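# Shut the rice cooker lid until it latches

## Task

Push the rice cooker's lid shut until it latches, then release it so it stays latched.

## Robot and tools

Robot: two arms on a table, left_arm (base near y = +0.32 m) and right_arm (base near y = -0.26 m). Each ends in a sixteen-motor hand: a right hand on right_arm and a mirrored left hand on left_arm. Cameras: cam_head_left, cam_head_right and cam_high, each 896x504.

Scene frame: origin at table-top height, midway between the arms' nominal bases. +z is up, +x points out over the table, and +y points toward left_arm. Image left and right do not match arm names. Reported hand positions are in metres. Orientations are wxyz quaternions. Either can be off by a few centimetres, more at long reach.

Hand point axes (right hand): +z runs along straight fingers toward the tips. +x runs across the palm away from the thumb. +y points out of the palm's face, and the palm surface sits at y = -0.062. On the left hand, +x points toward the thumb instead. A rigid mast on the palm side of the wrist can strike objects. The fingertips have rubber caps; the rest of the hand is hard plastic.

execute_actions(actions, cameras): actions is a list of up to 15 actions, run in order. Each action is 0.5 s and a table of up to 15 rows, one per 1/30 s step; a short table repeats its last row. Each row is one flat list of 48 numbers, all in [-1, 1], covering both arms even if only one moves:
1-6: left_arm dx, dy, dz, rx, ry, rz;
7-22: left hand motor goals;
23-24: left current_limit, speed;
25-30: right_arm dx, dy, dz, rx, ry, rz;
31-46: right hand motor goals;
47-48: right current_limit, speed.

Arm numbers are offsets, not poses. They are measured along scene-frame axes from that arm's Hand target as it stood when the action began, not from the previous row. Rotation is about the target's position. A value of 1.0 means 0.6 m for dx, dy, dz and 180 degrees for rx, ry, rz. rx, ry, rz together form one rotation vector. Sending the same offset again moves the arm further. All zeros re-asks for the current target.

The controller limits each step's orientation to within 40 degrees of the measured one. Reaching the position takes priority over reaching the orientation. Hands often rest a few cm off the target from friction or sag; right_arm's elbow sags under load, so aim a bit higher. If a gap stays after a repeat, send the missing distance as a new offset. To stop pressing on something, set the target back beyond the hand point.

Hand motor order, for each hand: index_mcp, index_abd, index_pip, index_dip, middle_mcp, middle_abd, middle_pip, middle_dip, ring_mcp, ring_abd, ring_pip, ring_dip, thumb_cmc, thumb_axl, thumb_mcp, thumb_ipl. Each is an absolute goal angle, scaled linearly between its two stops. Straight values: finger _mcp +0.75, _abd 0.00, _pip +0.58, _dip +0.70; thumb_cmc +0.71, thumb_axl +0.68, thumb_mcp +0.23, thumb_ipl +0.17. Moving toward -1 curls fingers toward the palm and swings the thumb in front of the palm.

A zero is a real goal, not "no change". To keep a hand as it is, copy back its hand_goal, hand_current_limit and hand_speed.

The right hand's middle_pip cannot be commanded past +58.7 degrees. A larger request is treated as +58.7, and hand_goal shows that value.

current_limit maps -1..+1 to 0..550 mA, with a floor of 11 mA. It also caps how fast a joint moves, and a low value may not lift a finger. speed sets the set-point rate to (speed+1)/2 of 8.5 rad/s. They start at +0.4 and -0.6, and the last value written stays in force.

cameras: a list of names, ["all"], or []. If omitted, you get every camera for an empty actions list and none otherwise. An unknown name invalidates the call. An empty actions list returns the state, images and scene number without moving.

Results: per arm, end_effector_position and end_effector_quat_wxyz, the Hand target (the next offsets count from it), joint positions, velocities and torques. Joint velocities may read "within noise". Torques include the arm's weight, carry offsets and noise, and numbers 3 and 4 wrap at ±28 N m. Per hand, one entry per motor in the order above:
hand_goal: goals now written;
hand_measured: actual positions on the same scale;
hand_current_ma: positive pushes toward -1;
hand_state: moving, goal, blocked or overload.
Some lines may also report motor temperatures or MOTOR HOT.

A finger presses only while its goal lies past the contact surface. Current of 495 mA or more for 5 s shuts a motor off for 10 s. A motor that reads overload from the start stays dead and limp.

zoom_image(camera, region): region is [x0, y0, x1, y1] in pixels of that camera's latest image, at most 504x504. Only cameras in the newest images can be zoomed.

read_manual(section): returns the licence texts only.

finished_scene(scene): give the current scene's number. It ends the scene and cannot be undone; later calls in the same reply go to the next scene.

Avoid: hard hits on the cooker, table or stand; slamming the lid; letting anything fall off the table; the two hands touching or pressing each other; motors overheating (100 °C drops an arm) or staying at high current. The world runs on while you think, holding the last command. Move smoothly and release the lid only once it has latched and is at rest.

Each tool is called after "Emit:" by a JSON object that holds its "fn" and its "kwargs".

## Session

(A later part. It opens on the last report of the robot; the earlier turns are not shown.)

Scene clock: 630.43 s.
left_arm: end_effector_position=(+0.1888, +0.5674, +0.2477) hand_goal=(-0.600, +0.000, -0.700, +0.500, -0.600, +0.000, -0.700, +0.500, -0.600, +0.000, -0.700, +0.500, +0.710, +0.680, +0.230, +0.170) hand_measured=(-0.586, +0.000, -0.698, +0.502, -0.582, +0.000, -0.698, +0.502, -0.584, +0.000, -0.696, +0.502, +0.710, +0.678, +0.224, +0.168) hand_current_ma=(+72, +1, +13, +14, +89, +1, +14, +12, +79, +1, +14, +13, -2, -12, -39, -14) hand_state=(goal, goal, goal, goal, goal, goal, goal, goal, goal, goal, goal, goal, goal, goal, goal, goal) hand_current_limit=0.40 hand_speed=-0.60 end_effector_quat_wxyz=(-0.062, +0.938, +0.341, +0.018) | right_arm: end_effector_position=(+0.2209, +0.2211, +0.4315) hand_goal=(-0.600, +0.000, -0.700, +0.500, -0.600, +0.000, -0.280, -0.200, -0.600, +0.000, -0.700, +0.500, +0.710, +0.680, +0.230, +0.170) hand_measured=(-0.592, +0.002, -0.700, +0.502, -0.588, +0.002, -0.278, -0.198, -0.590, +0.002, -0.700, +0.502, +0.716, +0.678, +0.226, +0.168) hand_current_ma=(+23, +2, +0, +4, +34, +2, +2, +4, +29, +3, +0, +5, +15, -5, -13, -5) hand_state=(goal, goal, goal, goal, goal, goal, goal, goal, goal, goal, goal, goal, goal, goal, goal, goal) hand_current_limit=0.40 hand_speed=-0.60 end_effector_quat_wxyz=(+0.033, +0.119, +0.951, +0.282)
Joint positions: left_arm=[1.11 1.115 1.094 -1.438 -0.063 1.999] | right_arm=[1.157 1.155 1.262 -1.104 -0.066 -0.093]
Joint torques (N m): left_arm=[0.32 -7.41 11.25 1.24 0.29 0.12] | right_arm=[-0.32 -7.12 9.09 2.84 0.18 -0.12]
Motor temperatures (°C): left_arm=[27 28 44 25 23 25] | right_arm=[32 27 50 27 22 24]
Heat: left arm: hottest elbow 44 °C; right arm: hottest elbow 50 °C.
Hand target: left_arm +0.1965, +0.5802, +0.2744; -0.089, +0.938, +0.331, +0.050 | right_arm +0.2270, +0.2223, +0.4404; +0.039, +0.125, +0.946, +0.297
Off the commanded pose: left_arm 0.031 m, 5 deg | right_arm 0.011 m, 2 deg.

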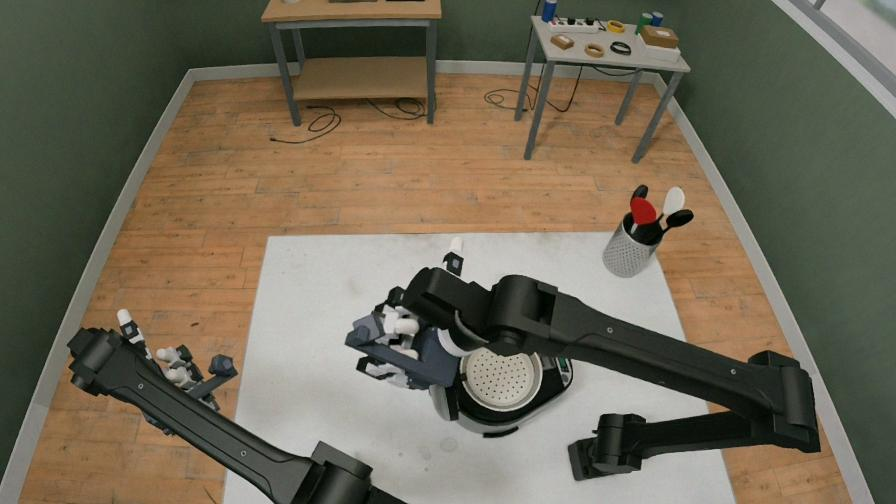

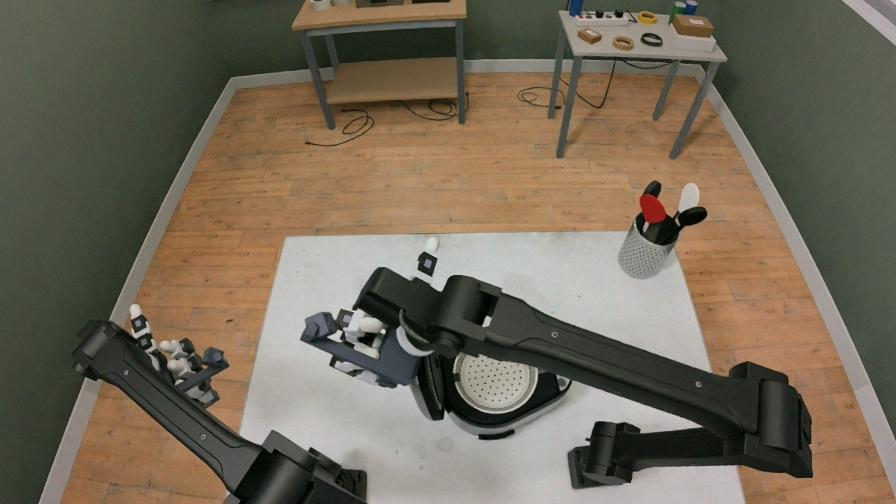

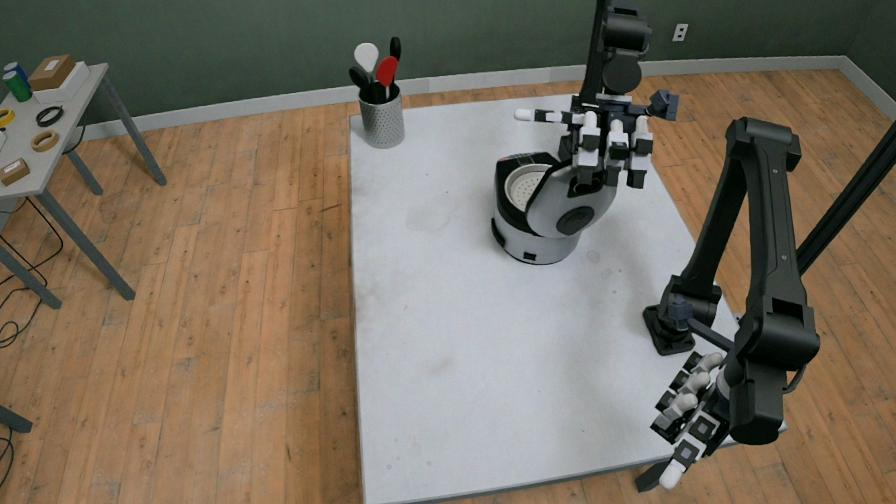

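Emit:
{"fn": "execute_actions", "kwargs": {"actions": [[[0,0,0,0,0,0,-0.6,0,-0.7,0.5,-0.6,0,-0.7,0.5,-0.6,0,-0.7,0.5,0.71,0.68,0.23,0.17,0.4,-0.6,0.025,-0.1,0,0,0,0,-0.6,0,-0.7,0.5,-0.6,0,-0.28,-0.2,-0.6,0,-0.7,0.5,0.71,0.68,0.23,0.17,0.4,-0.6]]], "cameras": ["cam_head_right","cam_high"]}}

Scene clock: 648.50 s.
left_arm: end_effector_position=(+0.1888, +0.5674, +0.2477) hand_goal=(-0.600, +0.000, -0.700, +0.500, -0.600, +0.000, -0.700, +0.500, -0.600, +0.000, -0.700, +0.500, +0.710, +0.680, +0.230, +0.170) hand_measured=(-0.586, +0.000, -0.698, +0.502, -0.582, +0.000, -0.698, +0.502, -0.584, +0.000, -0.696, +0.502, +0.710, +0.678, +0.224, +0.168) hand_current_ma=(+72, +1, +13, +14, +89, +1, +14, +12, +79, +1, +14, +13, -2, -12, -39, -14) hand_state=(goal, goal, goal, goal, goal, goal, goal, goal, goal, goal, goal, goal, goal, goal, goal, goal) hand_current_limit=0.40 hand_speed=-0.60 end_effector_quat_wxyz=(-0.062, +0.938, +0.341, +0.018) | right_arm: end_effector_position=(+0.2415, +0.1633, +0.4425) hand_goal=(-0.600, +0.000, -0.700, +0.500, -0.600, +0.000, -0.280, -0.200, -0.600, +0.000, -0.700, +0.500, +0.710, +0.680, +0.230, +0.170) hand_measured=(-0.592, +0.002, -0.700, +0.502, -0.588, +0.002, -0.278, -0.198, -0.590, +0.002, -0.700, +0.502, +0.718, +0.678, +0.226, +0.168) hand_current_ma=(+23, +2, +0, +4, +34, +2, +2, +4, +29, +3, +0, +5, +17, -5, -13, -5) hand_state=(goal, goal, goal, goal, goal, goal, goal, goal, goal, goal, goal, goal, goal, goal, goal, goal) hand_current_limit=0.40 hand_speed=-0.60 end_effector_quat_wxyz=(+0.040, +0.129, +0.944, +0.302)
Joint positions: left_arm=[1.11 1.115 1.094 -1.438 -0.063 1.999] | right_arm=[1.037 1.023 1.176 -1.115 -0.124 -0.172]
Joint torques (N m): left_arm=[0.44 -6.77 11.19 1.26 0.28 0.11] | right_arm=[-0.38 -4.37 9.17 1.22 -0.17 -0.3]
Heat: left arm: hottest elbow 45 °C; right arm: hottest elbow 50 °C.
Hand target: left_arm +0.1965, +0.5802, +0.2744; -0.089, +0.938, +0.331, +0.050 | right_arm +0.2420, +0.1623, +0.4404; +0.039, +0.125, +0.946, +0.297
Off the commanded pose: left_arm 0.031 m, 5 deg | right_arm 0.002 m, 1 deg.
Images, in order (width x height): cam_head_right 896x504, cam_high 896x504.

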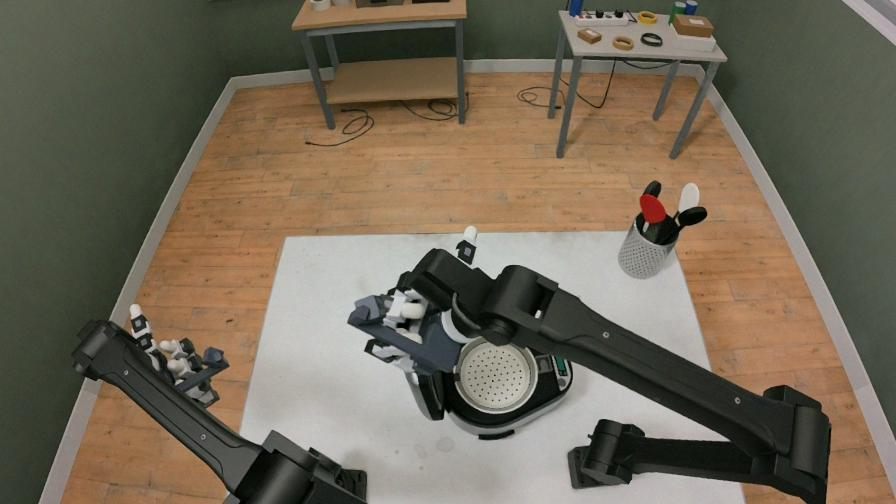

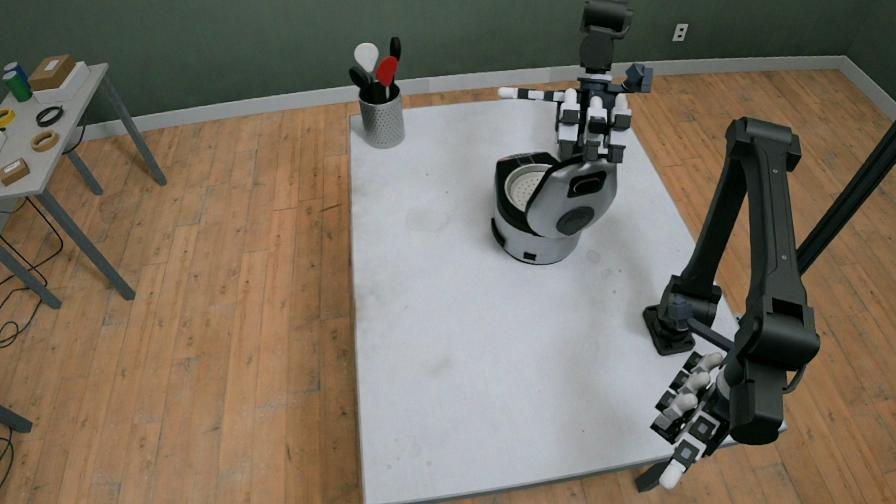

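Emit:
{"fn": "zoom_image", "kwargs": {"camera": "cam_high", "region": [480, 60, 660, 240]}}

Emit:
{"fn": "zoom_image", "kwargs": {"camera": "cam_head_right", "region": [340, 280, 500, 440]}}

Scaled by 2.800.

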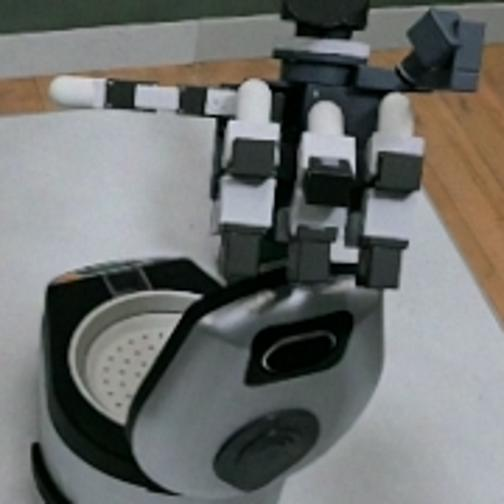

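Scaled by 3.150.

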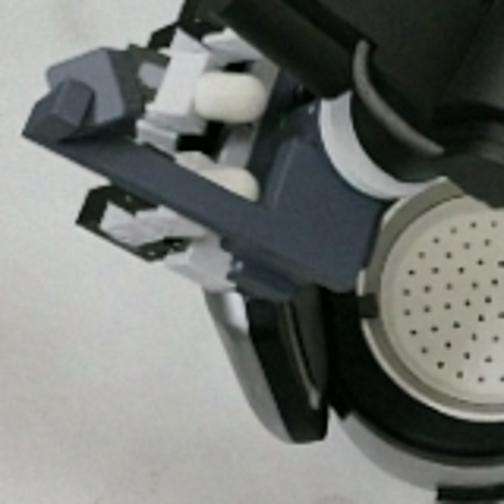

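Emit:
{"fn": "execute_actions", "kwargs": {"actions": [[[0,0,0,0,0,0,-0.6,0,-0.7,0.5,-0.6,0,-0.7,0.5,-0.6,0,-0.7,0.5,0.71,0.68,0.23,0.17,0.4,-0.6,0,0.13,0.01,0,0,0,-0.6,0,-0.7,0.5,-0.6,0,-0.28,-0.2,-0.6,0,-0.7,0.5,0.71,0.68,0.23,0.17,0.4,-0.6]],[[0,0,0,0,0,0,-0.6,0,-0.7,0.5,-0.6,0,-0.7,0.5,-0.6,0,-0.7,0.5,0.71,0.68,0.23,0.17,0.4,-0.6,0,0,-0.08,0,0,0,-0.6,0,-0.7,0.5,-0.6,0,-0.28,-0.2,-0.6,0,-0.7,0.5,0.71,0.68,0.23,0.17,0.4,-0.6]]], "cameras": ["cam_head_left","cam_high"]}}

Scene clock: 671.30 s.
left_arm: end_effector_position=(+0.1888, +0.5674, +0.2477) hand_goal=(-0.600, +0.000, -0.700, +0.500, -0.600, +0.000, -0.700, +0.500, -0.600, +0.000, -0.700, +0.500, +0.710, +0.680, +0.230, +0.170) hand_measured=(-0.586, +0.000, -0.698, +0.502, -0.582, +0.000, -0.698, +0.502, -0.584, +0.000, -0.696, +0.502, +0.710, +0.678, +0.224, +0.168) hand_current_ma=(+72, +1, +13, +14, +89, +1, +14, +12, +79, +1, +14, +13, -2, -12, -39, -14) hand_state=(goal, goal, goal, goal, goal, goal, goal, goal, goal, goal, goal, goal, goal, goal, goal, goal) hand_current_limit=0.40 hand_speed=-0.60 end_effector_quat_wxyz=(-0.062, +0.938, +0.341, +0.018) | right_arm: end_effector_position=(+0.2369, +0.2412, +0.4018) hand_goal=(-0.600, +0.000, -0.700, +0.500, -0.600, +0.000, -0.280, -0.200, -0.600, +0.000, -0.700, +0.500, +0.710, +0.680, +0.230, +0.170) hand_measured=(-0.592, +0.002, -0.700, +0.502, -0.590, +0.002, -0.278, -0.198, -0.590, +0.002, -0.700, +0.502, +0.716, +0.678, +0.226, +0.168) hand_current_ma=(+19, +2, +0, +4, +29, +1, +2, +4, +24, +3, +0, +5, +16, -5, -12, -5) hand_state=(goal, goal, goal, goal, goal, goal, goal, goal, goal, goal, goal, goal, goal, goal, goal, goal) hand_current_limit=0.40 hand_speed=-0.60 end_effector_quat_wxyz=(+0.040, +0.114, +0.948, +0.295)
Joint positions: left_arm=[1.11 1.115 1.094 -1.438 -0.063 1.999] | right_arm=[1.135 1.203 1.205 -0.972 -0.073 -0.123]
Joint torques (N m): left_arm=[0.38 -7.36 11.17 1.26 0.26 0.1] | right_arm=[-0.26 -7.65 8.38 2.36 0.12 -0.07]
Heat: left arm: hottest elbow 45 °C; right arm: hottest elbow 47 °C.
Hand target: left_arm +0.1965, +0.5802, +0.2744; -0.089, +0.938, +0.331, +0.050 | right_arm +0.2420, +0.2403, +0.3984; +0.039, +0.125, +0.946, +0.297
Off the commanded pose: left_arm 0.031 m, 5 deg | right_arm 0.006 m, 1 deg.
Images, in order (width x height): cam_head_left 896x504, cam_high 896x504.

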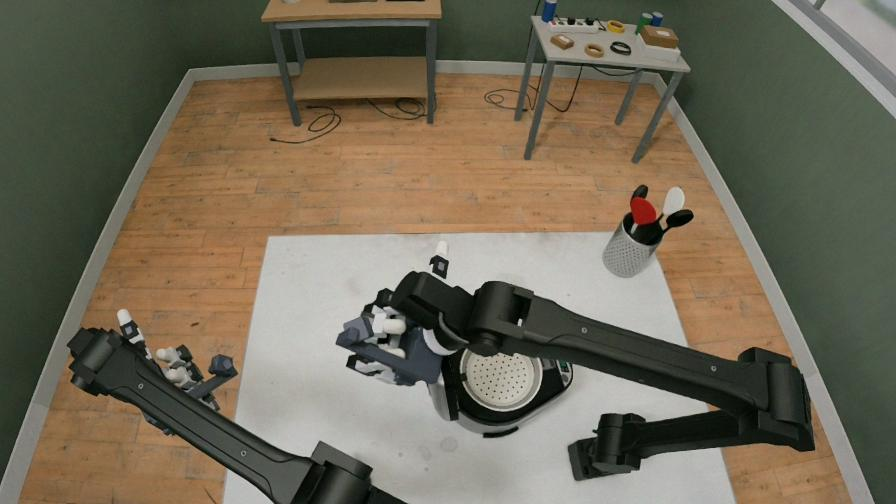

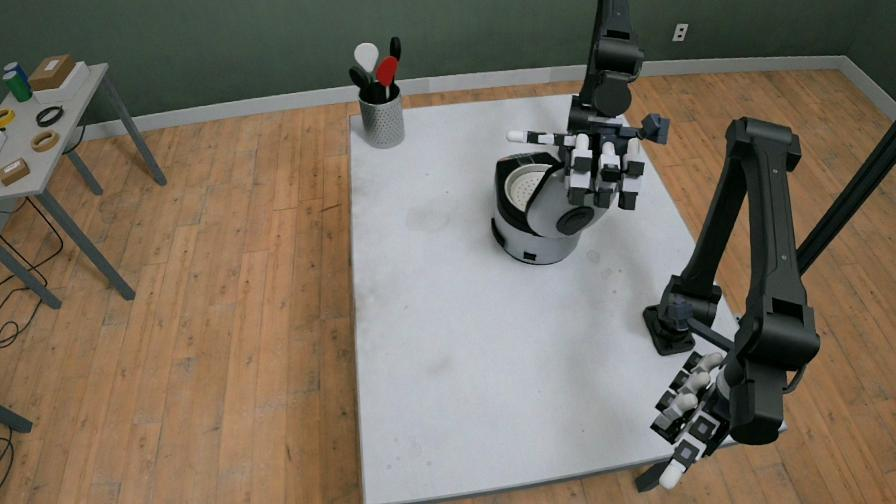

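Emit:
{"fn": "execute_actions", "kwargs": {"actions": [[[0,0,0,0,0,0,-0.6,0,-0.7,0.5,-0.6,0,-0.7,0.5,-0.6,0,-0.7,0.5,0.71,0.68,0.23,0.17,0.4,-0.6,0,-0.1,-0.01,0,0,0,-0.6,0,-0.7,0.5,-0.6,0,-0.28,-0.2,-0.6,0,-0.7,0.5,0.71,0.68,0.23,0.17,0.4,-0.6]]], "cameras": ["cam_head_left","cam_high"]}}

Scene clock: 676.67 s.
left_arm: end_effector_position=(+0.1888, +0.5674, +0.2477) hand_goal=(-0.600, +0.000, -0.700, +0.500, -0.600, +0.000, -0.700, +0.500, -0.600, +0.000, -0.700, +0.500, +0.710, +0.680, +0.230, +0.170) hand_measured=(-0.586, +0.000, -0.698, +0.502, -0.582, +0.000, -0.698, +0.502, -0.584, +0.000, -0.696, +0.502, +0.710, +0.678, +0.224, +0.168) hand_current_ma=(+72, +1, +13, +14, +89, +1, +14, +12, +79, +1, +14, +13, -2, -12, -39, -14) hand_state=(goal, goal, goal, goal, goal, goal, goal, goal, goal, goal, goal, goal, goal, goal, goal, goal) hand_current_limit=0.40 hand_speed=-0.60 end_effector_quat_wxyz=(-0.062, +0.938, +0.341, +0.018) | right_arm: end_effector_position=(+0.2430, +0.1851, +0.4068) hand_goal=(-0.600, +0.000, -0.700, +0.500, -0.600, +0.000, -0.280, -0.200, -0.600, +0.000, -0.700, +0.500, +0.710, +0.680, +0.230, +0.170) hand_measured=(-0.592, +0.002, -0.700, +0.502, -0.590, +0.002, -0.278, -0.198, -0.590, +0.002, -0.700, +0.502, +0.716, +0.678, +0.226, +0.168) hand_current_ma=(+19, +2, +0, +4, +29, +1, +2, +4, +24, +3, +0, +5, +16, -5, -12, -5) hand_state=(goal, goal, goal, goal, goal, goal, goal, goal, goal, goal, goal, goal, goal, goal, goal, goal) hand_current_limit=0.40 hand_speed=-0.60 end_effector_quat_wxyz=(+0.049, +0.119, +0.941, +0.313)
Joint positions: left_arm=[1.11 1.115 1.094 -1.438 -0.063 1.999] | right_arm=[1.062 1.056 1.087 -0.964 -0.106 -0.17]
Joint torques (N m): left_arm=[0.15 -6.95 11.19 1.24 0.27 0.1] | right_arm=[-0.62 -5.19 8.13 0.79 -0.27 -0.18]
Heat: left arm: hottest elbow 45 °C; right arm: hottest elbow 47 °C.
Hand target: left_arm +0.1965, +0.5802, +0.2744; -0.089, +0.938, +0.331, +0.050 | right_arm +0.2420, +0.1803, +0.3924; +0.039, +0.125, +0.946, +0.297
Off the commanded pose: left_arm 0.031 m, 5 deg | right_arm 0.015 m, 2 deg.
Images, in order (width x height): cam_head_left 896x504, cam_high 896x504.

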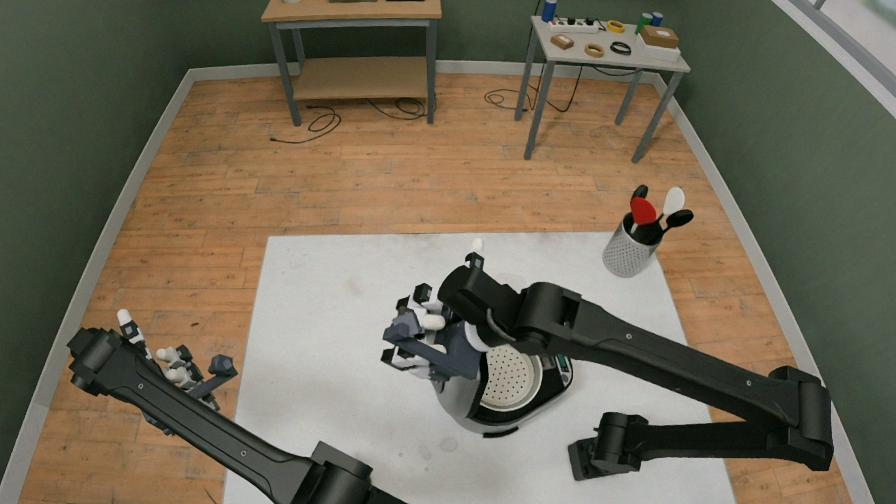

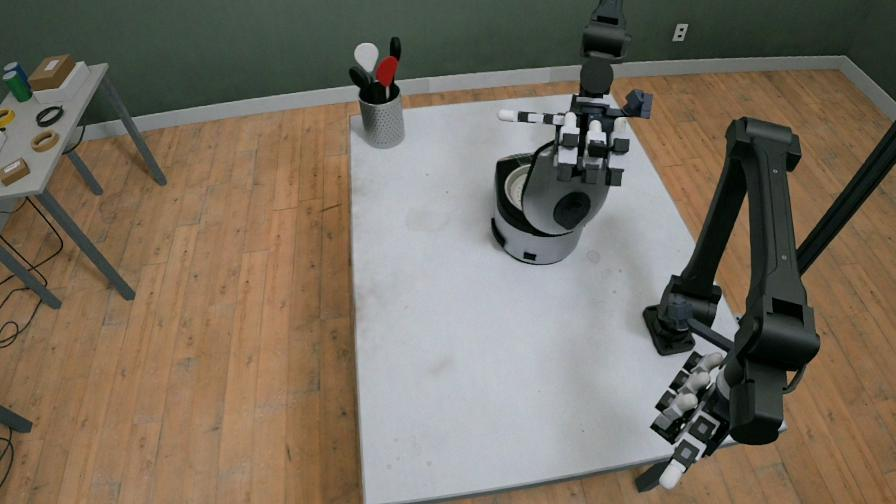

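Emit:
{"fn": "execute_actions", "kwargs": {"actions": [[[0,0,0,0,0,0,-0.6,0,-0.7,0.5,-0.6,0,-0.7,0.5,-0.6,0,-0.7,0.5,0.71,0.68,0.23,0.17,0.4,-0.6,0,-0.1,-0.03,0,0,0,-0.6,0,-0.7,0.5,-0.6,0,-0.28,-0.2,-0.6,0,-0.7,0.5,0.71,0.68,0.23,0.17,0.4,-0.6]],[[0,0,0,0,0,0,-0.6,0,-0.7,0.5,-0.6,0,-0.7,0.5,-0.6,0,-0.7,0.5,0.71,0.68,0.23,0.17,0.4,-0.6,0,-0.1,-0.05,0,0,0,-0.6,0,-0.7,0.5,-0.6,0,-0.28,-0.2,-0.6,0,-0.7,0.5,0.71,0.68,0.23,0.17,0.4,-0.6]]], "cameras": ["all"]}}

Scene clock: 688.20 s.
left_arm: end_effector_position=(+0.1888, +0.5674, +0.2477) hand_goal=(-0.600, +0.000, -0.700, +0.500, -0.600, +0.000, -0.700, +0.500, -0.600, +0.000, -0.700, +0.500, +0.710, +0.680, +0.230, +0.170) hand_measured=(-0.586, +0.000, -0.698, +0.502, -0.582, +0.000, -0.698, +0.502, -0.584, +0.000, -0.696, +0.502, +0.710, +0.678, +0.224, +0.168) hand_current_ma=(+72, +1, +13, +14, +89, +1, +14, +12, +79, +1, +14, +13, -2, -12, -39, -14) hand_state=(goal, goal, goal, goal, goal, goal, goal, goal, goal, goal, goal, goal, goal, goal, goal, goal) hand_current_limit=0.40 hand_speed=-0.60 end_effector_quat_wxyz=(-0.062, +0.938, +0.341, +0.018) | right_arm: end_effector_position=(+0.2428, +0.0654, +0.3429) hand_goal=(-0.600, +0.000, -0.700, +0.500, -0.600, +0.000, -0.280, -0.200, -0.600, +0.000, -0.700, +0.500, +0.710, +0.680, +0.230, +0.170) hand_measured=(-0.592, +0.002, -0.700, +0.502, -0.590, +0.002, -0.278, -0.198, -0.590, +0.002, -0.700, +0.502, +0.716, +0.678, +0.226, +0.168) hand_current_ma=(+19, +2, +0, +4, +29, +1, +2, +4, +24, +3, +0, +5, +13, -5, -12, -5) hand_state=(goal, goal, goal, goal, goal, goal, goal, goal, goal, goal, goal, goal, goal, goal, goal, goal) hand_current_limit=0.40 hand_speed=-0.60 end_effector_quat_wxyz=(+0.039, +0.125, +0.946, +0.297)
Joint positions: left_arm=[1.11 1.115 1.094 -1.438 -0.063 1.999] | right_arm=[0.822 0.782 0.797 -1.021 -0.244 -0.362]
Joint torques (N m): left_arm=[0.15 -6.95 11.25 1.24 0.28 0.11] | right_arm=[-0.67 -2.14 8.92 1.03 -0.33 -0.27]
Heat: left arm: hottest elbow 45 °C; right arm: hottest elbow 47 °C.
Hand target: left_arm +0.1965, +0.5802, +0.2744; -0.089, +0.938, +0.331, +0.050 | right_arm +0.2420, +0.0603, +0.3444; +0.039, +0.125, +0.946, +0.297
Off the commanded pose: left_arm 0.031 m, 5 deg | right_arm 0.005 m, 0 deg.

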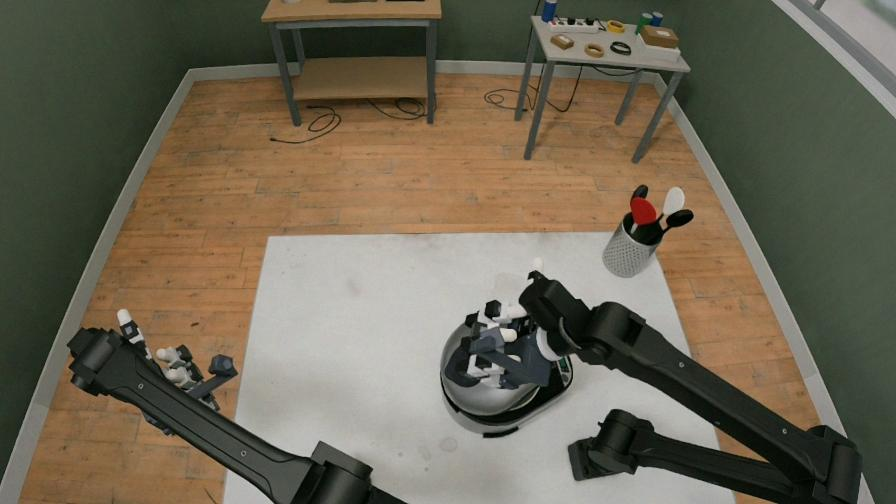

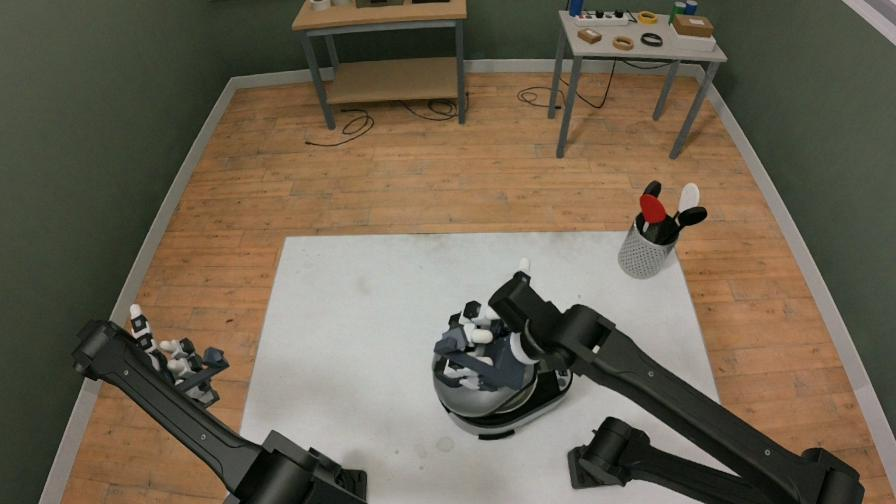

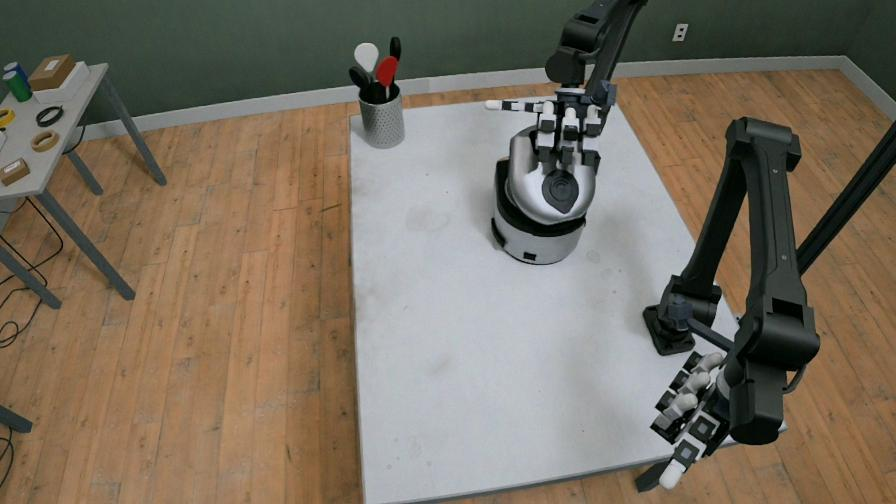

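Emit:
{"fn": "execute_actions", "kwargs": {"actions": [[[0,0,0,0,0,0,-0.6,0,-0.7,0.5,-0.6,0,-0.7,0.5,-0.6,0,-0.7,0.5,0.71,0.68,0.23,0.17,0.4,-0.6,0,-0.08,-0.05,0,0,0,-0.6,0,-0.7,0.5,-0.6,0,-0.28,-0.2,-0.6,0,-0.7,0.5,0.71,0.68,0.23,0.17,0.4,-0.6]],[[0,0,0,0,0,0,-0.6,0,-0.7,0.5,-0.6,0,-0.7,0.5,-0.6,0,-0.7,0.5,0.71,0.68,0.23,0.17,0.4,-0.6,0,-0.05,-0.05,0,0,0,-0.6,0,-0.7,0.5,-0.6,0,-0.28,-0.2,-0.6,0,-0.7,0.5,0.71,0.68,0.23,0.17,0.4,-0.6]]], "cameras": ["all"]}}

Scene clock: 703.17 s.
left_arm: end_effector_position=(+0.1888, +0.5674, +0.2477) hand_goal=(-0.600, +0.000, -0.700, +0.500, -0.600, +0.000, -0.700, +0.500, -0.600, +0.000, -0.700, +0.500, +0.710, +0.680, +0.230, +0.170) hand_measured=(-0.586, +0.000, -0.698, +0.502, -0.582, +0.000, -0.698, +0.502, -0.584, +0.000, -0.696, +0.502, +0.710, +0.678, +0.224, +0.168) hand_current_ma=(+72, +1, +13, +14, +89, +1, +14, +12, +79, +1, +14, +13, -2, -12, -39, -14) hand_state=(goal, goal, goal, goal, goal, goal, goal, goal, goal, goal, goal, goal, goal, goal, goal, goal) hand_current_limit=0.40 hand_speed=-0.60 end_effector_quat_wxyz=(-0.062, +0.938, +0.341, +0.018) | right_arm: end_effector_position=(+0.2452, -0.0158, +0.2852) hand_goal=(-0.600, +0.000, -0.700, +0.500, -0.600, +0.000, -0.280, -0.200, -0.600, +0.000, -0.700, +0.500, +0.710, +0.680, +0.230, +0.170) hand_measured=(-0.592, +0.002, -0.700, +0.502, -0.590, +0.000, -0.278, -0.198, -0.590, +0.002, -0.700, +0.502, +0.714, +0.678, +0.226, +0.168) hand_current_ma=(+19, +2, +0, +4, +29, +1, +2, +4, +24, +3, +0, +5, +11, -5, -12, -5) hand_state=(goal, goal, goal, goal, goal, goal, goal, goal, goal, goal, goal, goal, goal, goal, goal, goal) hand_current_limit=0.40 hand_speed=-0.60 end_effector_quat_wxyz=(+0.042, +0.128, +0.945, +0.298)
Joint positions: left_arm=[1.11 1.115 1.094 -1.438 -0.063 1.999] | right_arm=[0.508 0.623 0.596 -1.066 -0.396 -0.644]
Joint torques (N m): left_arm=[0.44 -6.95 11.18 1.22 0.29 0.11] | right_arm=[-0.62 0.5 8.7 0.85 -0.59 -0.28]
Heat: left arm: hottest elbow 45 °C; right arm: hottest elbow 48 °C.
Hand target: left_arm +0.1965, +0.5802, +0.2744; -0.089, +0.938, +0.331, +0.050 | right_arm +0.2420, -0.0177, +0.2844; +0.039, +0.125, +0.946, +0.297
Off the commanded pose: left_arm 0.031 m, 5 deg | right_arm 0.004 m, 1 deg.

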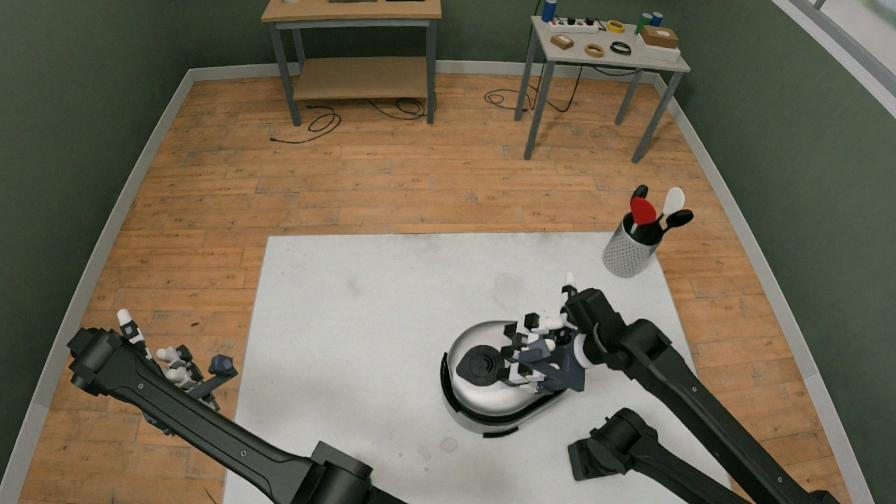

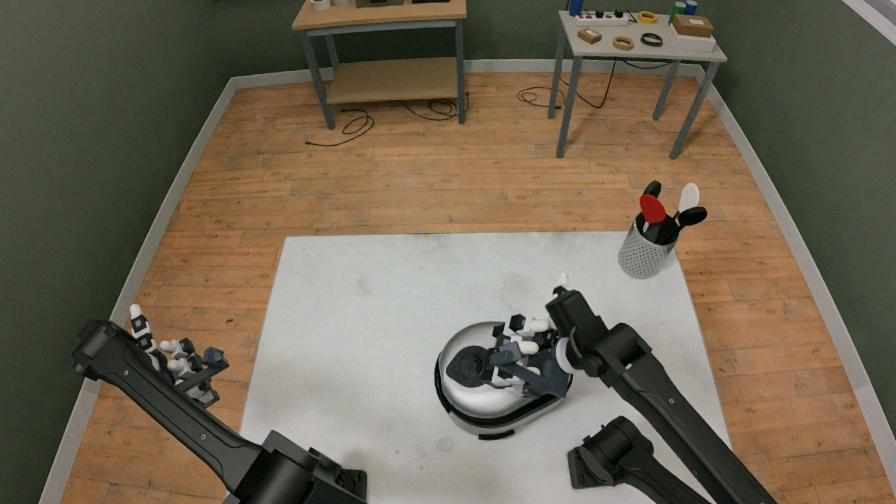

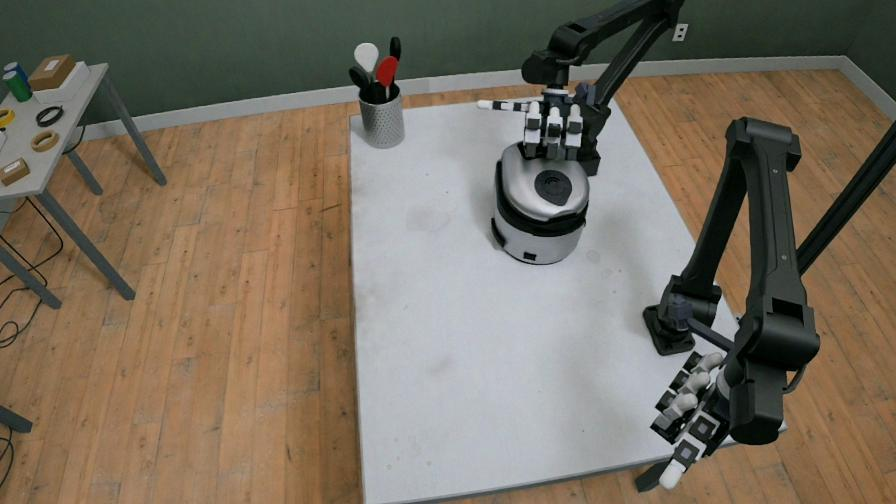

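Emit:
{"fn": "zoom_image", "kwargs": {"camera": "cam_head_left", "region": [420, 280, 640, 450]}}

Emit:
{"fn": "zoom_image", "kwargs": {"camera": "cam_high", "region": [460, 80, 640, 280]}}

Scaled by 2.291.

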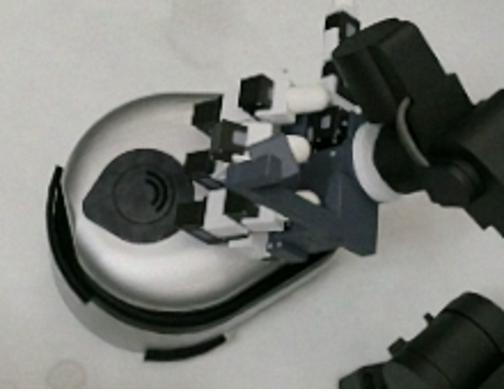

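Scaled by 2.520.

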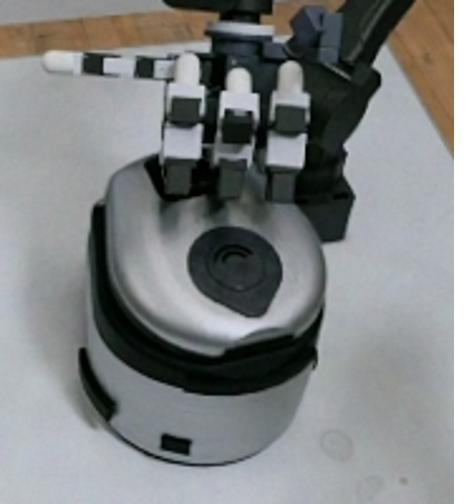

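Emit:
{"fn": "execute_actions", "kwargs": {"actions": [[[0,0,0,0,0,0,-0.6,0,-0.7,0.5,-0.6,0,-0.7,0.5,-0.6,0,-0.7,0.5,0.71,0.68,0.23,0.17,0.4,-0.6,0,0.04,-0.03,0,0,0,-0.6,0,-0.7,0.5,-0.6,0,-0.28,-0.2,-0.6,0,-0.7,0.5,0.71,0.68,0.23,0.17,0.4,-0.6]]], "cameras": ["cam_high"]}}

Emit:
{"fn": "zoom_image", "kwargs": {"camera": "cam_high", "region": [460, 80, 640, 280]}}

Scene clock: 725.33 s.
left_arm: end_effector_position=(+0.1888, +0.5674, +0.2477) hand_goal=(-0.600, +0.000, -0.700, +0.500, -0.600, +0.000, -0.700, +0.500, -0.600, +0.000, -0.700, +0.500, +0.710, +0.680, +0.230, +0.170) hand_measured=(-0.586, +0.000, -0.698, +0.502, -0.582, +0.000, -0.698, +0.502, -0.584, +0.000, -0.696, +0.502, +0.710, +0.678, +0.224, +0.168) hand_current_ma=(+72, +1, +13, +14, +89, +1, +14, +12, +79, +1, +14, +13, -2, -12, -39, -14) hand_state=(goal, goal, goal, goal, goal, goal, goal, goal, goal, goal, goal, goal, goal, goal, goal, goal) hand_current_limit=0.40 hand_speed=-0.60 end_effector_quat_wxyz=(-0.062, +0.938, +0.341, +0.018) | right_arm: end_effector_position=(+0.2385, +0.0048, +0.2709) hand_goal=(-0.600, +0.000, -0.700, +0.500, -0.600, +0.000, -0.280, -0.200, -0.600, +0.000, -0.700, +0.500, +0.710, +0.680, +0.230, +0.170) hand_measured=(-0.592, +0.002, -0.700, +0.502, -0.590, +0.000, -0.278, -0.198, -0.590, +0.002, -0.700, +0.502, +0.716, +0.678, +0.226, +0.168) hand_current_ma=(+19, +2, +0, +4, +29, +1, +2, +4, +24, +3, +0, +5, +11, -5, -12, -5) hand_state=(goal, goal, goal, goal, goal, goal, goal, goal, goal, goal, goal, goal, goal, goal, goal, goal) hand_current_limit=0.40 hand_speed=-0.60 end_effector_quat_wxyz=(+0.040, +0.118, +0.947, +0.297)
Joint positions: left_arm=[1.11 1.115 1.094 -1.438 -0.063 1.999] | right_arm=[0.611 0.651 0.565 -0.98 -0.354 -0.569]
Joint torques (N m): left_arm=[-0.21 -7.3 11.14 1.26 0.27 0.12] | right_arm=[0.44 1.67 8.31 2.41 -0.12 -0.09]
Heat: left arm: hottest elbow 46 °C; right arm: hottest elbow 49 °C.
Hand target: left_arm +0.1965, +0.5802, +0.2744; -0.089, +0.938, +0.331, +0.050 | right_arm +0.2420, +0.0063, +0.2664; +0.039, +0.125, +0.946, +0.297
Off the commanded pose: left_arm 0.031 m, 5 deg | right_arm 0.006 m, 1 deg.
Images, in order (width x height): cam_high 896x504.

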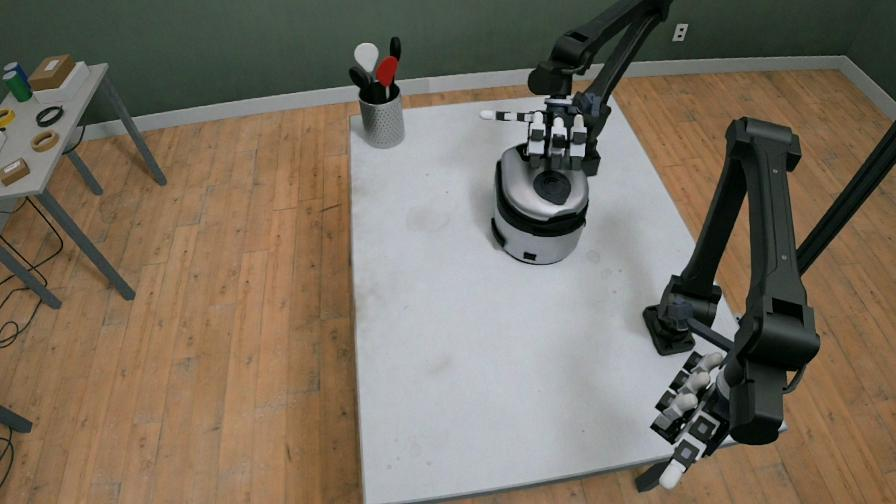

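Scaled by 2.520.

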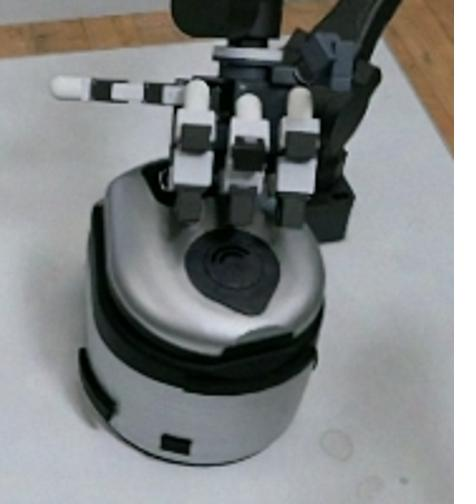

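Emit:
{"fn": "execute_actions", "kwargs": {"actions": [[[0,0,0,0,0,0,-0.6,0,-0.7,0.5,-0.6,0,-0.7,0.5,-0.6,0,-0.7,0.5,0.71,0.68,0.23,0.17,0.4,-0.6,0,0,-0.03,0,0,0,-0.6,0,-0.7,0.5,-0.6,0,-0.28,-0.2,-0.6,0,-0.7,0.5,0.71,0.68,0.23,0.17,0.4,-0.6]]], "cameras": ["cam_high","cam_head_left"]}}

Emit:
{"fn": "zoom_image", "kwargs": {"camera": "cam_high", "region": [460, 80, 640, 280]}}

Emit:
{"fn": "zoom_image", "kwargs": {"camera": "cam_head_left", "region": [420, 280, 640, 450]}}

Scene clock: 734.40 s.
left_arm: end_effector_position=(+0.1888, +0.5674, +0.2477) hand_goal=(-0.600, +0.000, -0.700, +0.500, -0.600, +0.000, -0.700, +0.500, -0.600, +0.000, -0.700, +0.500, +0.710, +0.680, +0.230, +0.170) hand_measured=(-0.586, +0.000, -0.698, +0.502, -0.582, +0.000, -0.698, +0.502, -0.584, +0.000, -0.696, +0.502, +0.710, +0.678, +0.224, +0.168) hand_current_ma=(+72, +1, +13, +14, +89, +1, +14, +12, +79, +1, +14, +13, -2, -12, -39, -14) hand_state=(goal, goal, goal, goal, goal, goal, goal, goal, goal, goal, goal, goal, goal, goal, goal, goal) hand_current_limit=0.40 hand_speed=-0.60 end_effector_quat_wxyz=(-0.062, +0.938, +0.341, +0.018) | right_arm: end_effector_position=(+0.2413, +0.0035, +0.2538) hand_goal=(-0.600, +0.000, -0.700, +0.500, -0.600, +0.000, -0.280, -0.200, -0.600, +0.000, -0.700, +0.500, +0.710, +0.680, +0.230, +0.170) hand_measured=(-0.592, +0.002, -0.700, +0.502, -0.590, +0.000, -0.278, -0.198, -0.590, +0.002, -0.700, +0.502, +0.716, +0.678, +0.226, +0.168) hand_current_ma=(+19, +2, +0, +4, +29, +1, +2, +4, +24, +3, +0, +5, +11, -5, -12, -5) hand_state=(goal, goal, goal, goal, goal, goal, goal, goal, goal, goal, goal, goal, goal, goal, goal, goal) hand_current_limit=0.40 hand_speed=-0.60 end_effector_quat_wxyz=(+0.043, +0.121, +0.946, +0.298)
Joint positions: left_arm=[1.11 1.115 1.094 -1.438 -0.063 1.999] | right_arm=[0.603 0.658 0.521 -0.923 -0.353 -0.569]
Joint torques (N m): left_arm=[0.21 -7.06 11.15 1.24 0.28 0.11] | right_arm=[0.44 1.79 8.24 2.29 -0.18 -0.08]
Heat: left arm: hottest elbow 46 °C; right arm: hottest elbow 48 °C.
Hand target: left_arm +0.1965, +0.5802, +0.2744; -0.089, +0.938, +0.331, +0.050 | right_arm +0.2420, +0.0063, +0.2484; +0.039, +0.125, +0.946, +0.297
Off the commanded pose: left_arm 0.031 m, 5 deg | right_arm 0.006 m, 1 deg.
Images, in order (width x height): cam_head_left 896x504, cam_high 896x504.

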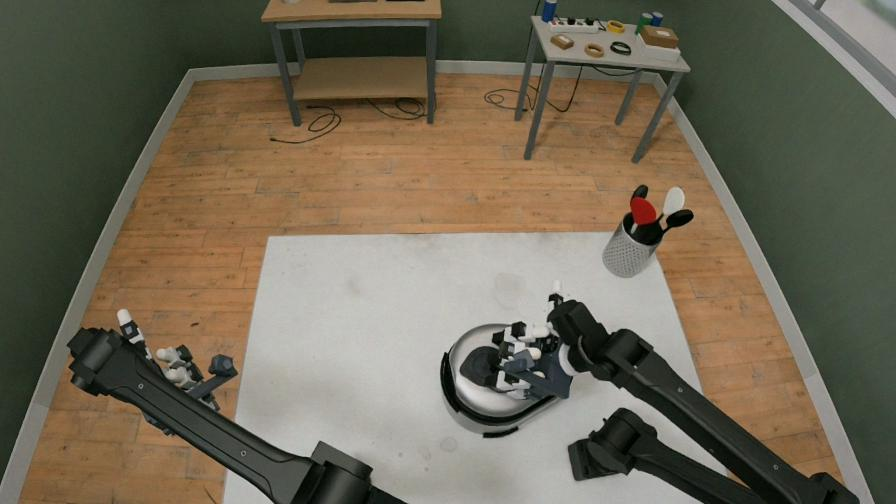

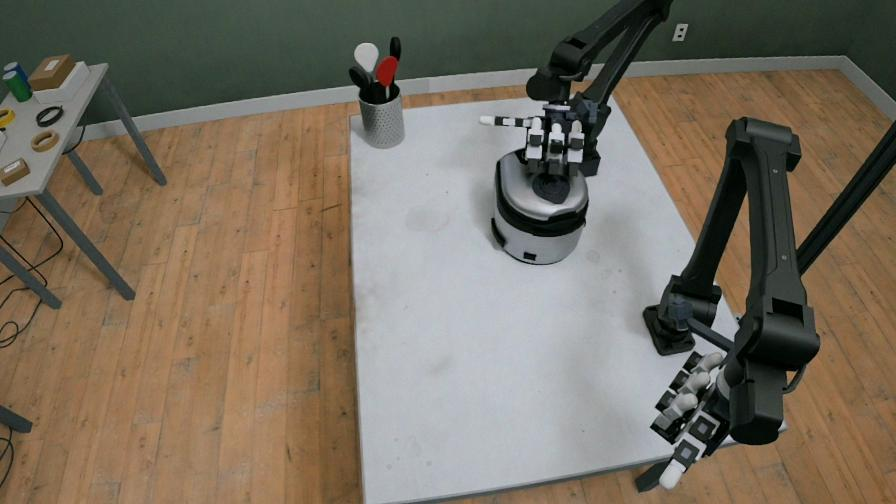

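Scaled by 2.520.

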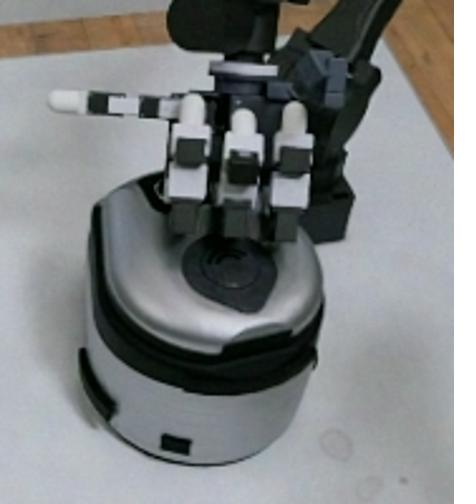

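Scaled by 2.291.

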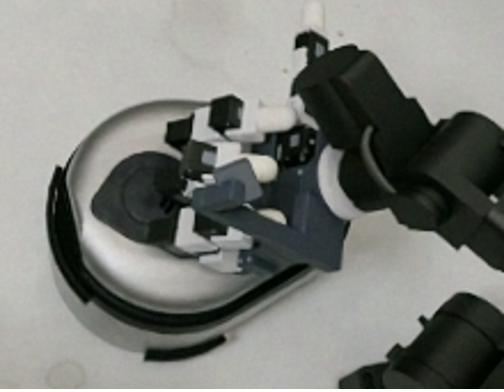

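Emit:
{"fn": "execute_actions", "kwargs": {"actions": [[[0,0,0,0,0,0,-0.6,0,-0.7,0.5,-0.6,0,-0.7,0.5,-0.6,0,-0.7,0.5,0.71,0.68,0.23,0.17,0.4,-0.6,0,0,-0.03,0,0,0,-0.6,0,-0.7,0.5,-0.6,0,-0.28,-0.2,-0.6,0,-0.7,0.5,0.71,0.68,0.23,0.17,0.4,-0.6]]], "cameras": ["cam_high","cam_head_left"]}}

Emit:
{"fn": "zoom_image", "kwargs": {"camera": "cam_high", "region": [460, 80, 640, 280]}}

Scene clock: 744.23 s.
left_arm: end_effector_position=(+0.1888, +0.5674, +0.2477) hand_goal=(-0.600, +0.000, -0.700, +0.500, -0.600, +0.000, -0.700, +0.500, -0.600, +0.000, -0.700, +0.500, +0.710, +0.680, +0.230, +0.170) hand_measured=(-0.586, +0.000, -0.698, +0.502, -0.582, +0.000, -0.698, +0.502, -0.584, +0.000, -0.696, +0.502, +0.710, +0.678, +0.224, +0.168) hand_current_ma=(+72, +1, +13, +14, +89, +1, +14, +12, +79, +1, +14, +13, -2, -12, -39, -14) hand_state=(goal, goal, goal, goal, goal, goal, goal, goal, goal, goal, goal, goal, goal, goal, goal, goal) hand_current_limit=0.40 hand_speed=-0.60 end_effector_quat_wxyz=(-0.062, +0.938, +0.341, +0.018) | right_arm: end_effector_position=(+0.2439, +0.0048, +0.2504) hand_goal=(-0.600, +0.000, -0.700, +0.500, -0.600, +0.000, -0.280, -0.200, -0.600, +0.000, -0.700, +0.500, +0.710, +0.680, +0.230, +0.170) hand_measured=(-0.592, +0.002, -0.700, +0.502, -0.590, +0.000, -0.278, -0.198, -0.590, +0.002, -0.700, +0.502, +0.716, +0.678, +0.226, +0.168) hand_current_ma=(+19, +2, +0, +4, +29, +1, +2, +4, +24, +3, +0, +5, +12, -5, -12, -5) hand_state=(goal, goal, goal, goal, goal, goal, goal, goal, goal, goal, goal, goal, goal, goal, goal, goal) hand_current_limit=0.40 hand_speed=-0.60 end_effector_quat_wxyz=(+0.052, +0.123, +0.942, +0.309)
Joint positions: left_arm=[1.11 1.115 1.094 -1.438 -0.063 1.999] | right_arm=[0.605 0.654 0.495 -0.869 -0.353 -0.555]
Joint torques (N m): left_arm=[0.44 -7.12 11.22 1.2 0.3 0.09] | right_arm=[0.44 2.37 7.05 2.3 -0.15 -0.13]
Heat: left arm: hottest elbow 46 °C; right arm: hottest elbow 48 °C.
Hand target: left_arm +0.1965, +0.5802, +0.2744; -0.089, +0.938, +0.331, +0.050 | right_arm +0.2420, +0.0063, +0.2304; +0.039, +0.125, +0.946, +0.297
Off the commanded pose: left_arm 0.031 m, 5 deg | right_arm 0.020 m, 2 deg.
Images, in order (width x height): cam_head_left 896x504, cam_high 896x504.

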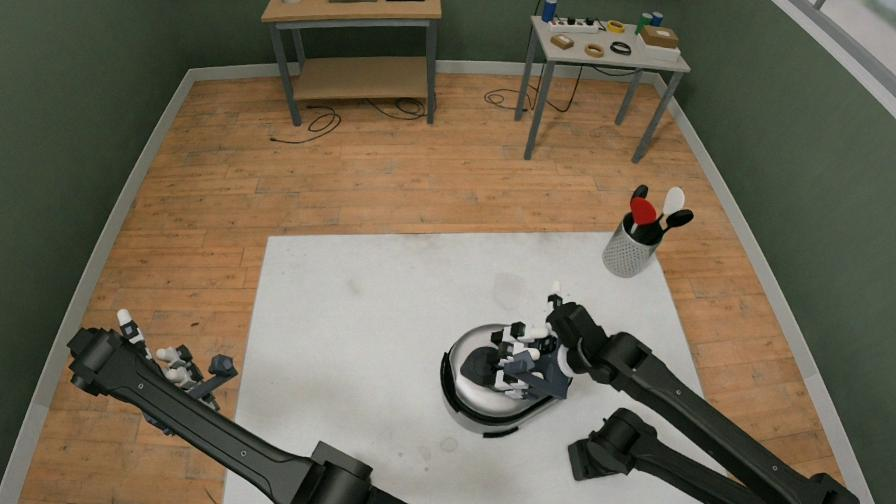

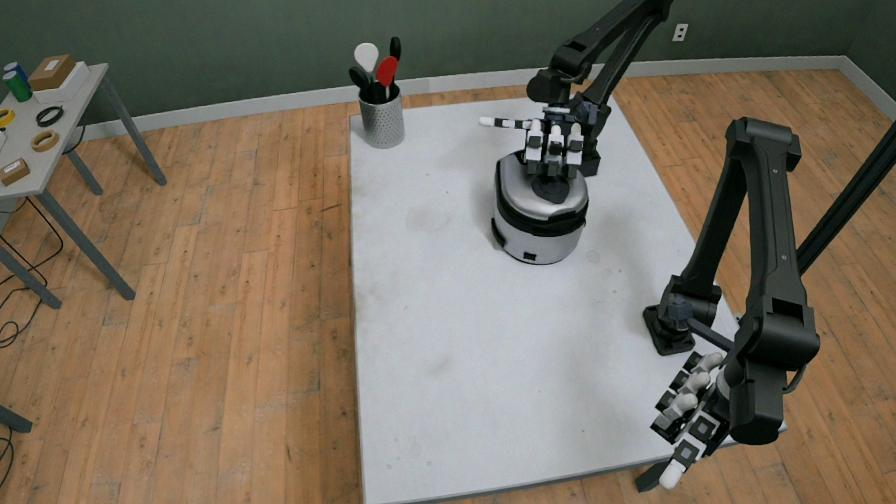

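Scaled by 2.520.

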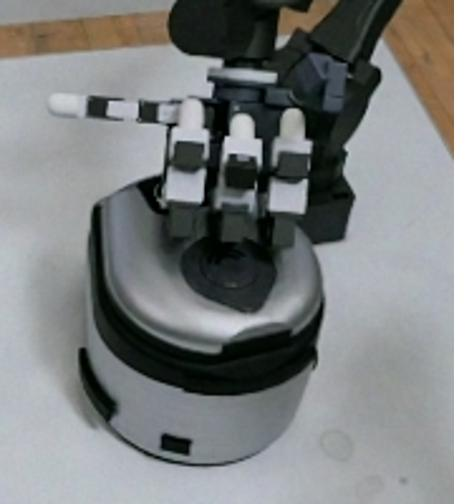

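Emit:
{"fn": "execute_actions", "kwargs": {"actions": [[[0,0,0,0,0,0,-0.6,0,-0.7,0.5,-0.6,0,-0.7,0.5,-0.6,0,-0.7,0.5,0.71,0.68,0.23,0.17,0.4,-0.6,0,0,-0.03,0,0,0,-0.6,0,-0.7,0.5,-0.6,0,-0.28,-0.2,-0.6,0,-0.7,0.5,0.71,0.68,0.23,0.17,0.4,-0.6]]]}}

Scene clock: 751.43 s.
left_arm: end_effector_position=(+0.1888, +0.5674, +0.2477) hand_goal=(-0.600, +0.000, -0.700, +0.500, -0.600, +0.000, -0.700, +0.500, -0.600, +0.000, -0.700, +0.500, +0.710, +0.680, +0.230, +0.170) hand_measured=(-0.586, +0.000, -0.698, +0.502, -0.582, +0.000, -0.698, +0.502, -0.584, +0.000, -0.696, +0.502, +0.710, +0.678, +0.224, +0.168) hand_current_ma=(+72, +1, +13, +14, +89, +1, +14, +12, +79, +1, +14, +13, -2, -12, -39, -14) hand_state=(goal, goal, goal, goal, goal, goal, goal, goal, goal, goal, goal, goal, goal, goal, goal, goal) hand_current_limit=0.40 hand_speed=-0.60 end_effector_quat_wxyz=(-0.062, +0.938, +0.341, +0.018) | right_arm: end_effector_position=(+0.2464, +0.0077, +0.2506) hand_goal=(-0.600, +0.000, -0.700, +0.500, -0.600, +0.000, -0.280, -0.200, -0.600, +0.000, -0.700, +0.500, +0.710, +0.680, +0.230, +0.170) hand_measured=(-0.592, +0.002, -0.700, +0.502, -0.590, +0.000, -0.278, -0.198, -0.590, +0.002, -0.700, +0.502, +0.716, +0.678, +0.226, +0.168) hand_current_ma=(+19, +2, +0, +4, +29, +1, +2, +4, +24, +3, +0, +5, +12, -5, -12, -5) hand_state=(goal, goal, goal, goal, goal, goal, goal, goal, goal, goal, goal, goal, goal, goal, goal, goal) hand_current_limit=0.40 hand_speed=-0.60 end_effector_quat_wxyz=(+0.058, +0.121, +0.936, +0.325)
Joint positions: left_arm=[1.11 1.115 1.094 -1.438 -0.063 1.999] | right_arm=[0.602 0.654 0.475 -0.814 -0.366 -0.551]
Joint torques (N m): left_arm=[0.56 -7.24 11.19 1.24 0.27 0.11] | right_arm=[0.38 3.08 5.45 2.25 0.12 -0.2]
Heat: left arm: hottest elbow 46 °C; right arm: hottest elbow 47 °C.
Hand target: left_arm +0.1965, +0.5802, +0.2744; -0.089, +0.938, +0.331, +0.050 | right_arm +0.2420, +0.0063, +0.2124; +0.039, +0.125, +0.946, +0.297
Off the commanded pose: left_arm 0.031 m, 5 deg | right_arm 0.039 m, 4 deg.


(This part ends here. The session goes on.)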